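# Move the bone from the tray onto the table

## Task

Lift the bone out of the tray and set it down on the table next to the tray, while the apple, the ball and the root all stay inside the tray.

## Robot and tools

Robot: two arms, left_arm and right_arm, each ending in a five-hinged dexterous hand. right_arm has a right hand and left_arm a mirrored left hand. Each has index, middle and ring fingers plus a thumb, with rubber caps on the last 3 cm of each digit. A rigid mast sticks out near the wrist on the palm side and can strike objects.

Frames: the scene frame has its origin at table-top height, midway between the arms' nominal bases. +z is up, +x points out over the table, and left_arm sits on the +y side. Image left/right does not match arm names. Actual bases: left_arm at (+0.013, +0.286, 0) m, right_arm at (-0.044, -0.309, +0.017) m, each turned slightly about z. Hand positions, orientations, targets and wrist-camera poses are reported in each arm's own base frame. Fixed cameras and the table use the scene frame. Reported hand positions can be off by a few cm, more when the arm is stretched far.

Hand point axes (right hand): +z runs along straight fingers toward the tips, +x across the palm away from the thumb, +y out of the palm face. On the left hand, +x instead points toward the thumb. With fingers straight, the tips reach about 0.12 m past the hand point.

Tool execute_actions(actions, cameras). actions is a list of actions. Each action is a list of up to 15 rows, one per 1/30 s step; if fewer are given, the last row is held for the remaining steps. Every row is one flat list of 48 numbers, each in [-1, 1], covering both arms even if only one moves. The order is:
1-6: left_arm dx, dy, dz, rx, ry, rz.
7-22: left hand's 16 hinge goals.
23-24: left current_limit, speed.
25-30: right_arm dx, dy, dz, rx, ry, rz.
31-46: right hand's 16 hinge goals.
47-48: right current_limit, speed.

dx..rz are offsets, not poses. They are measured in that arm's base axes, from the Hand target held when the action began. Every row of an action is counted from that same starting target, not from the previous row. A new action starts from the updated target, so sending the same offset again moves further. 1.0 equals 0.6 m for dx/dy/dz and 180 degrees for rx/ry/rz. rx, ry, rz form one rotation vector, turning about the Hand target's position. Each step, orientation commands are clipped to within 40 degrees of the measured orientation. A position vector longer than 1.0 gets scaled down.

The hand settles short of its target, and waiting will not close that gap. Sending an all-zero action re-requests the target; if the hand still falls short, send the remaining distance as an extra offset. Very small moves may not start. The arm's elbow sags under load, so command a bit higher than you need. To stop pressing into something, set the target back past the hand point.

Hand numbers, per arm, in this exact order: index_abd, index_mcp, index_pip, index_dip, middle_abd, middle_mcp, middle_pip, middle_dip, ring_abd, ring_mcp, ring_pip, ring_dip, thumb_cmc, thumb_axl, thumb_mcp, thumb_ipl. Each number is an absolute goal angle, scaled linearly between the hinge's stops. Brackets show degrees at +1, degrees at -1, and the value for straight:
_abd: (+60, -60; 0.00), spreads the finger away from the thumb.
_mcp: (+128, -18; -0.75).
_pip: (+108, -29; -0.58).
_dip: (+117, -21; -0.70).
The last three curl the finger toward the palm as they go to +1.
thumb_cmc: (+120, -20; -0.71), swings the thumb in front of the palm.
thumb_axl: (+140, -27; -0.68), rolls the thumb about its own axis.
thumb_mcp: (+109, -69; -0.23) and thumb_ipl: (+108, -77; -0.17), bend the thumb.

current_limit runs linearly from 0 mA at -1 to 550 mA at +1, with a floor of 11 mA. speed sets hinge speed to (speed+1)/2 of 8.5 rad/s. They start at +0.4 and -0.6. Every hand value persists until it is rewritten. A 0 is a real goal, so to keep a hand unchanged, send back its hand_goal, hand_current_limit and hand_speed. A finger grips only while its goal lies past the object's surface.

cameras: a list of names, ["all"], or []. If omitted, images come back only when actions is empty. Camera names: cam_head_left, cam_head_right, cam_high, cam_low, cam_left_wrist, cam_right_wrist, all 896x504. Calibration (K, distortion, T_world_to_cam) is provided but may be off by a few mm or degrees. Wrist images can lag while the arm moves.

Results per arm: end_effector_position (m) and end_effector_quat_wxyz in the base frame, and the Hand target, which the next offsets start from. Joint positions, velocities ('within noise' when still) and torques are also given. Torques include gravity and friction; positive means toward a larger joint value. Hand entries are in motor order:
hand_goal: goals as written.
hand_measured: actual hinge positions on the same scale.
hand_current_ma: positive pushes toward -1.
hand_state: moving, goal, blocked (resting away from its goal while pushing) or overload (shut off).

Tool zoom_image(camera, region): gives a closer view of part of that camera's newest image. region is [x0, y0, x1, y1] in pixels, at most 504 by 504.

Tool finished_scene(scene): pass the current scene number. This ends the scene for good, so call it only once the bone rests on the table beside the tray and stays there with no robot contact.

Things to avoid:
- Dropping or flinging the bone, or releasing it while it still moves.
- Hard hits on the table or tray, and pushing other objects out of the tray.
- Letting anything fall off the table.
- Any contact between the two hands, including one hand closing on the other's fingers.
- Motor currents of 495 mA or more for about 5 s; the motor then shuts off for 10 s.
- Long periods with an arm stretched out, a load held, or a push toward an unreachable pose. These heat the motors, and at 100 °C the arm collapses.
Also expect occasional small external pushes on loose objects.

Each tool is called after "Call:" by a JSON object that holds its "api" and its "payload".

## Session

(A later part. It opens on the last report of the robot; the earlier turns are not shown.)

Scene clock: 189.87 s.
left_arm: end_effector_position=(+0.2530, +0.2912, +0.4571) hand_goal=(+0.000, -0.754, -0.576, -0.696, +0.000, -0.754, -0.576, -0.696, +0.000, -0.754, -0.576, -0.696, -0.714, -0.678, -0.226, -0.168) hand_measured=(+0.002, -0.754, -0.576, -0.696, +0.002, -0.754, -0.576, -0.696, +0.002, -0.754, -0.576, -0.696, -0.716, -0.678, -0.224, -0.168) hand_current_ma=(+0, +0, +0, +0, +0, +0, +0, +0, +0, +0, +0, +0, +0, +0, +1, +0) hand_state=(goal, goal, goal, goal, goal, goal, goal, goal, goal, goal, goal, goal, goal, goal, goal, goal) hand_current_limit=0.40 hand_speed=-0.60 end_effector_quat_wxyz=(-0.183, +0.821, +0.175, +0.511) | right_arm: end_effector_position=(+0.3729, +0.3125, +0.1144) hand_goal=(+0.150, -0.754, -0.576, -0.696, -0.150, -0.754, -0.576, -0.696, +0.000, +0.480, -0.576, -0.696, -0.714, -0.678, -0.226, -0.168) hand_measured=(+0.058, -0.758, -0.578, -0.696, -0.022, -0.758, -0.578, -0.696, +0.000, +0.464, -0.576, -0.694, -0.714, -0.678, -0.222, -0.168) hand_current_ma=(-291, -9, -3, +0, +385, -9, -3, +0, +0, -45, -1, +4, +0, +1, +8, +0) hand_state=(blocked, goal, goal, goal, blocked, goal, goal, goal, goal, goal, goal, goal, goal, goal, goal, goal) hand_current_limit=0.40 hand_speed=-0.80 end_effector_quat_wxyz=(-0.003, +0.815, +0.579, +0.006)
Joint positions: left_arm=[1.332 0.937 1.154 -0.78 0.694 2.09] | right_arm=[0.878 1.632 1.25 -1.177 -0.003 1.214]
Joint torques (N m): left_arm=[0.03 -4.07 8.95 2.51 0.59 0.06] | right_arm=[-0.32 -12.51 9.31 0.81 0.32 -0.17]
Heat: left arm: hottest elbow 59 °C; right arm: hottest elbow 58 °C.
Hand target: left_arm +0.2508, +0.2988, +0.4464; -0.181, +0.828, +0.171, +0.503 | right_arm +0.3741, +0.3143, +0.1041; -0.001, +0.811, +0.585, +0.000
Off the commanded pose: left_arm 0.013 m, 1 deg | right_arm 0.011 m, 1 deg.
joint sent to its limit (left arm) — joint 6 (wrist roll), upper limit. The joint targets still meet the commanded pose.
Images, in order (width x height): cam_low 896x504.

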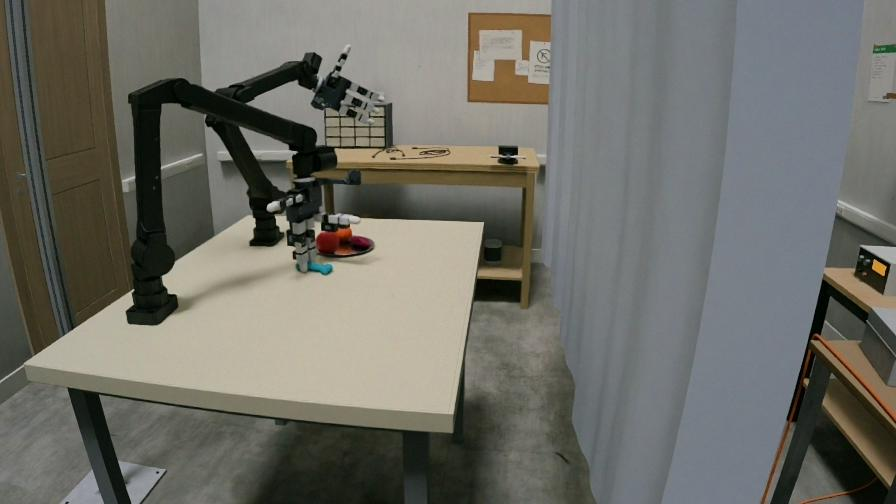

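Call:
{"api": "execute_actions", "payload": {"actions": [[[0,0,0,0,0,0,0,-0.754,-0.576,-0.696,0,-0.754,-0.576,-0.696,0,-0.754,-0.576,-0.696,-0.714,-0.678,-0.226,-0.168,0.4,-0.6,0,0,0.01,0,0,0,-0.05,-0.754,-0.576,-0.696,0.06,-0.754,-0.576,-0.696,0,0.48,-0.576,-0.696,-0.714,-0.678,-0.226,-0.168,0.4,-0.85]],[[0,0,0,0,0,0,0,-0.754,-0.576,-0.696,0,-0.754,-0.576,-0.696,0,-0.754,-0.576,-0.696,-0.714,-0.678,-0.226,-0.168,0.4,-0.6,0,0,0,0,0,0,-0.05,-0.754,-0.576,-0.696,0.06,-0.754,-0.576,-0.696,0,0.48,-0.576,-0.696,-0.714,-0.678,-0.226,-0.168,0.4,-0.85]],[[0,0,0,0,0,0,0,-0.754,-0.576,-0.696,0,-0.754,-0.576,-0.696,0,-0.754,-0.576,-0.696,-0.714,-0.678,-0.226,-0.168,0.4,-0.6,0,0,0.06,0,0,0,-0.05,-0.754,-0.576,-0.696,0.06,-0.754,-0.576,-0.696,0,0.48,-0.576,-0.696,-0.714,-0.678,-0.226,-0.168,0.4,-0.85]],[[0,0,0,0,0,0,0,-0.754,-0.576,-0.696,0,-0.754,-0.576,-0.696,0,-0.754,-0.576,-0.696,-0.714,-0.678,-0.226,-0.168,0.4,-0.6,0,0,0.1,0,0,0,-0.05,-0.754,-0.576,-0.696,0.06,-0.754,-0.576,-0.696,0,0.48,-0.576,-0.696,-0.714,-0.678,-0.226,-0.168,0.4,-0.85]]], "cameras": ["cam_head_left", "cam_high", "cam_low"]}}

Call:
{"api": "zoom_image", "payload": {"camera": "cam_low", "region": [270, 200, 390, 290]}}

Call:
{"api": "zoom_image", "payload": {"camera": "cam_high", "region": [340, 110, 500, 270]}}

Scene clock: 194.83 s.
left_arm: end_effector_position=(+0.2530, +0.2912, +0.4571) hand_goal=(+0.000, -0.754, -0.576, -0.696, +0.000, -0.754, -0.576, -0.696, +0.000, -0.754, -0.576, -0.696, -0.714, -0.678, -0.226, -0.168) hand_measured=(+0.002, -0.754, -0.576, -0.696, +0.002, -0.754, -0.576, -0.696, +0.002, -0.754, -0.576, -0.696, -0.716, -0.678, -0.224, -0.168) hand_current_ma=(+0, +0, +0, +0, +0, +0, +0, +0, +0, +0, +0, +0, +0, +0, +1, +0) hand_state=(goal, goal, goal, goal, goal, goal, goal, goal, goal, goal, goal, goal, goal, goal, goal, goal) hand_current_limit=0.40 hand_speed=-0.60 end_effector_quat_wxyz=(-0.183, +0.821, +0.175, +0.511) | right_arm: end_effector_position=(+0.3658, +0.3032, +0.1956) hand_goal=(-0.050, -0.754, -0.576, -0.696, +0.060, -0.754, -0.576, -0.696, +0.000, +0.480, -0.576, -0.696, -0.714, -0.678, -0.226, -0.168) hand_measured=(-0.046, -0.754, -0.578, -0.696, +0.064, -0.750, -0.574, -0.694, +0.000, +0.464, -0.576, -0.694, -0.714, -0.678, -0.222, -0.168) hand_current_ma=(+5, -1, -3, +0, +5, +9, +5, +2, +0, -45, -1, +4, +0, +1, +8, +0) hand_state=(goal, goal, goal, goal, goal, goal, goal, goal, goal, goal, goal, goal, goal, goal, goal, goal) hand_current_limit=0.40 hand_speed=-0.85 end_effector_quat_wxyz=(+0.002, +0.815, +0.579, -0.010)
Joint positions: left_arm=[1.332 0.937 1.154 -0.78 0.694 2.09] | right_arm=[0.878 1.564 1.39 -1.417 0 1.213]
Joint torques (N m): left_arm=[0.03 -4.01 8.96 2.51 0.59 0.07] | right_arm=[-0.09 -12.92 14.19 0.06 0.25 -0.17]
Heat: left arm: hottest elbow 59 °C; right arm: hottest elbow 58 °C.
Hand target: left_arm +0.2508, +0.2988, +0.4464; -0.181, +0.828, +0.171, +0.503 | right_arm +0.3741, +0.3143, +0.2061; -0.001, +0.811, +0.585, +0.000
Off the commanded pose: left_arm 0.013 m, 1 deg | right_arm 0.017 m, 1 deg.
joint sent to its limit (left arm) — joint 6 (wrist roll), upper limit. The joint targets still meet the commanded pose.
Images, in order (width x height): cam_head_left 896x504, cam_high 896x504, cam_low 896x504.

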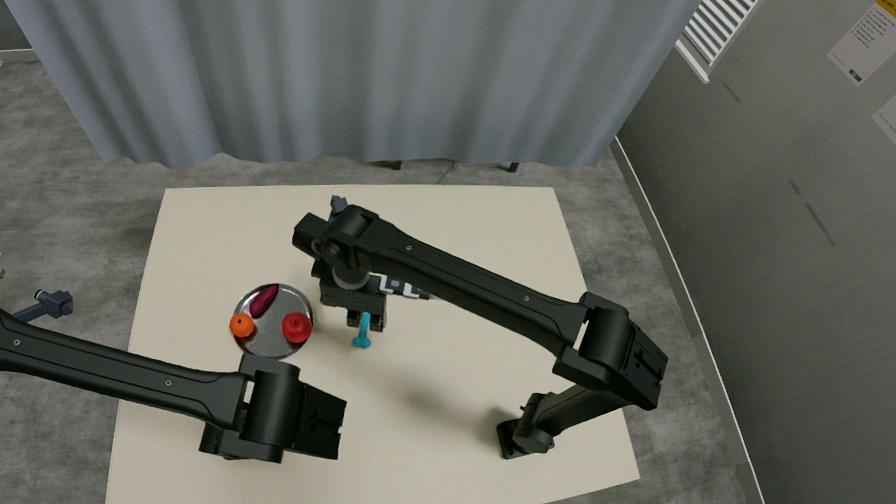

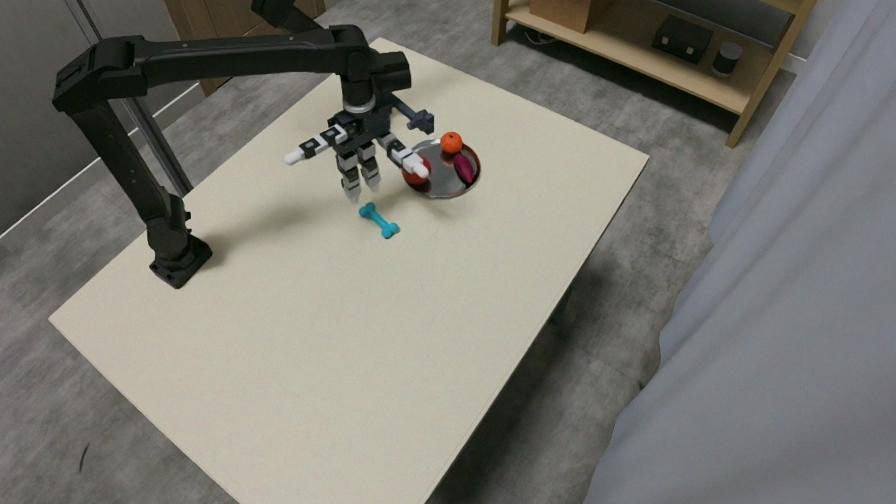

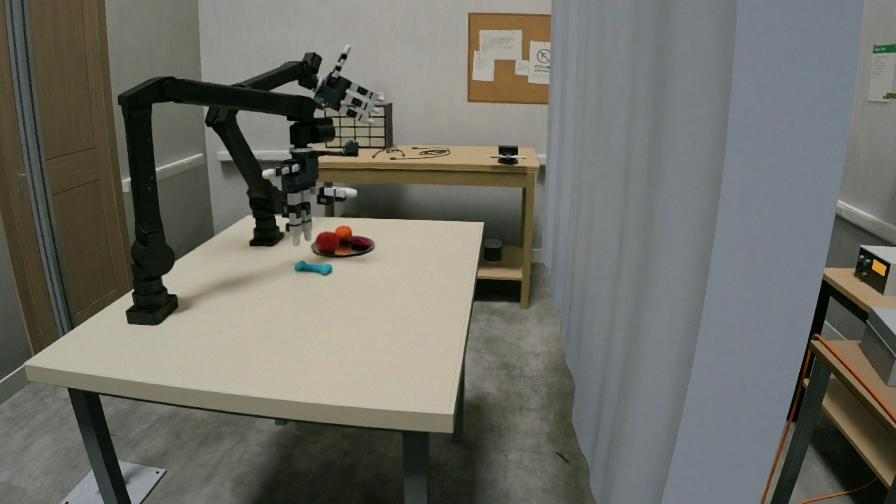

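Scaled by 4.200 from the camera's 896x504 image, which has a finer 1280x720 frame.

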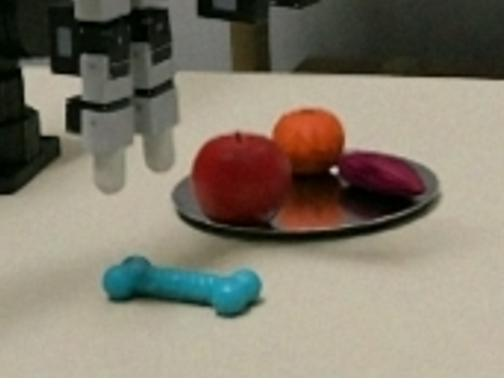

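Scaled by 3.150 from the camera's 896x504 image, which has a finer 1280x720 frame.

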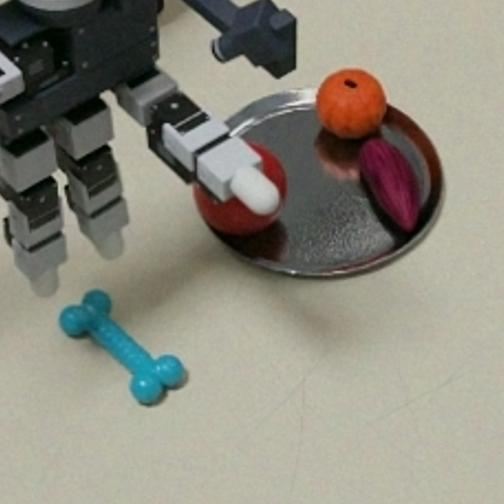

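Call:
{"api": "finished_scene", "payload": {"scene": 1}}

The scene is finished: the task was done.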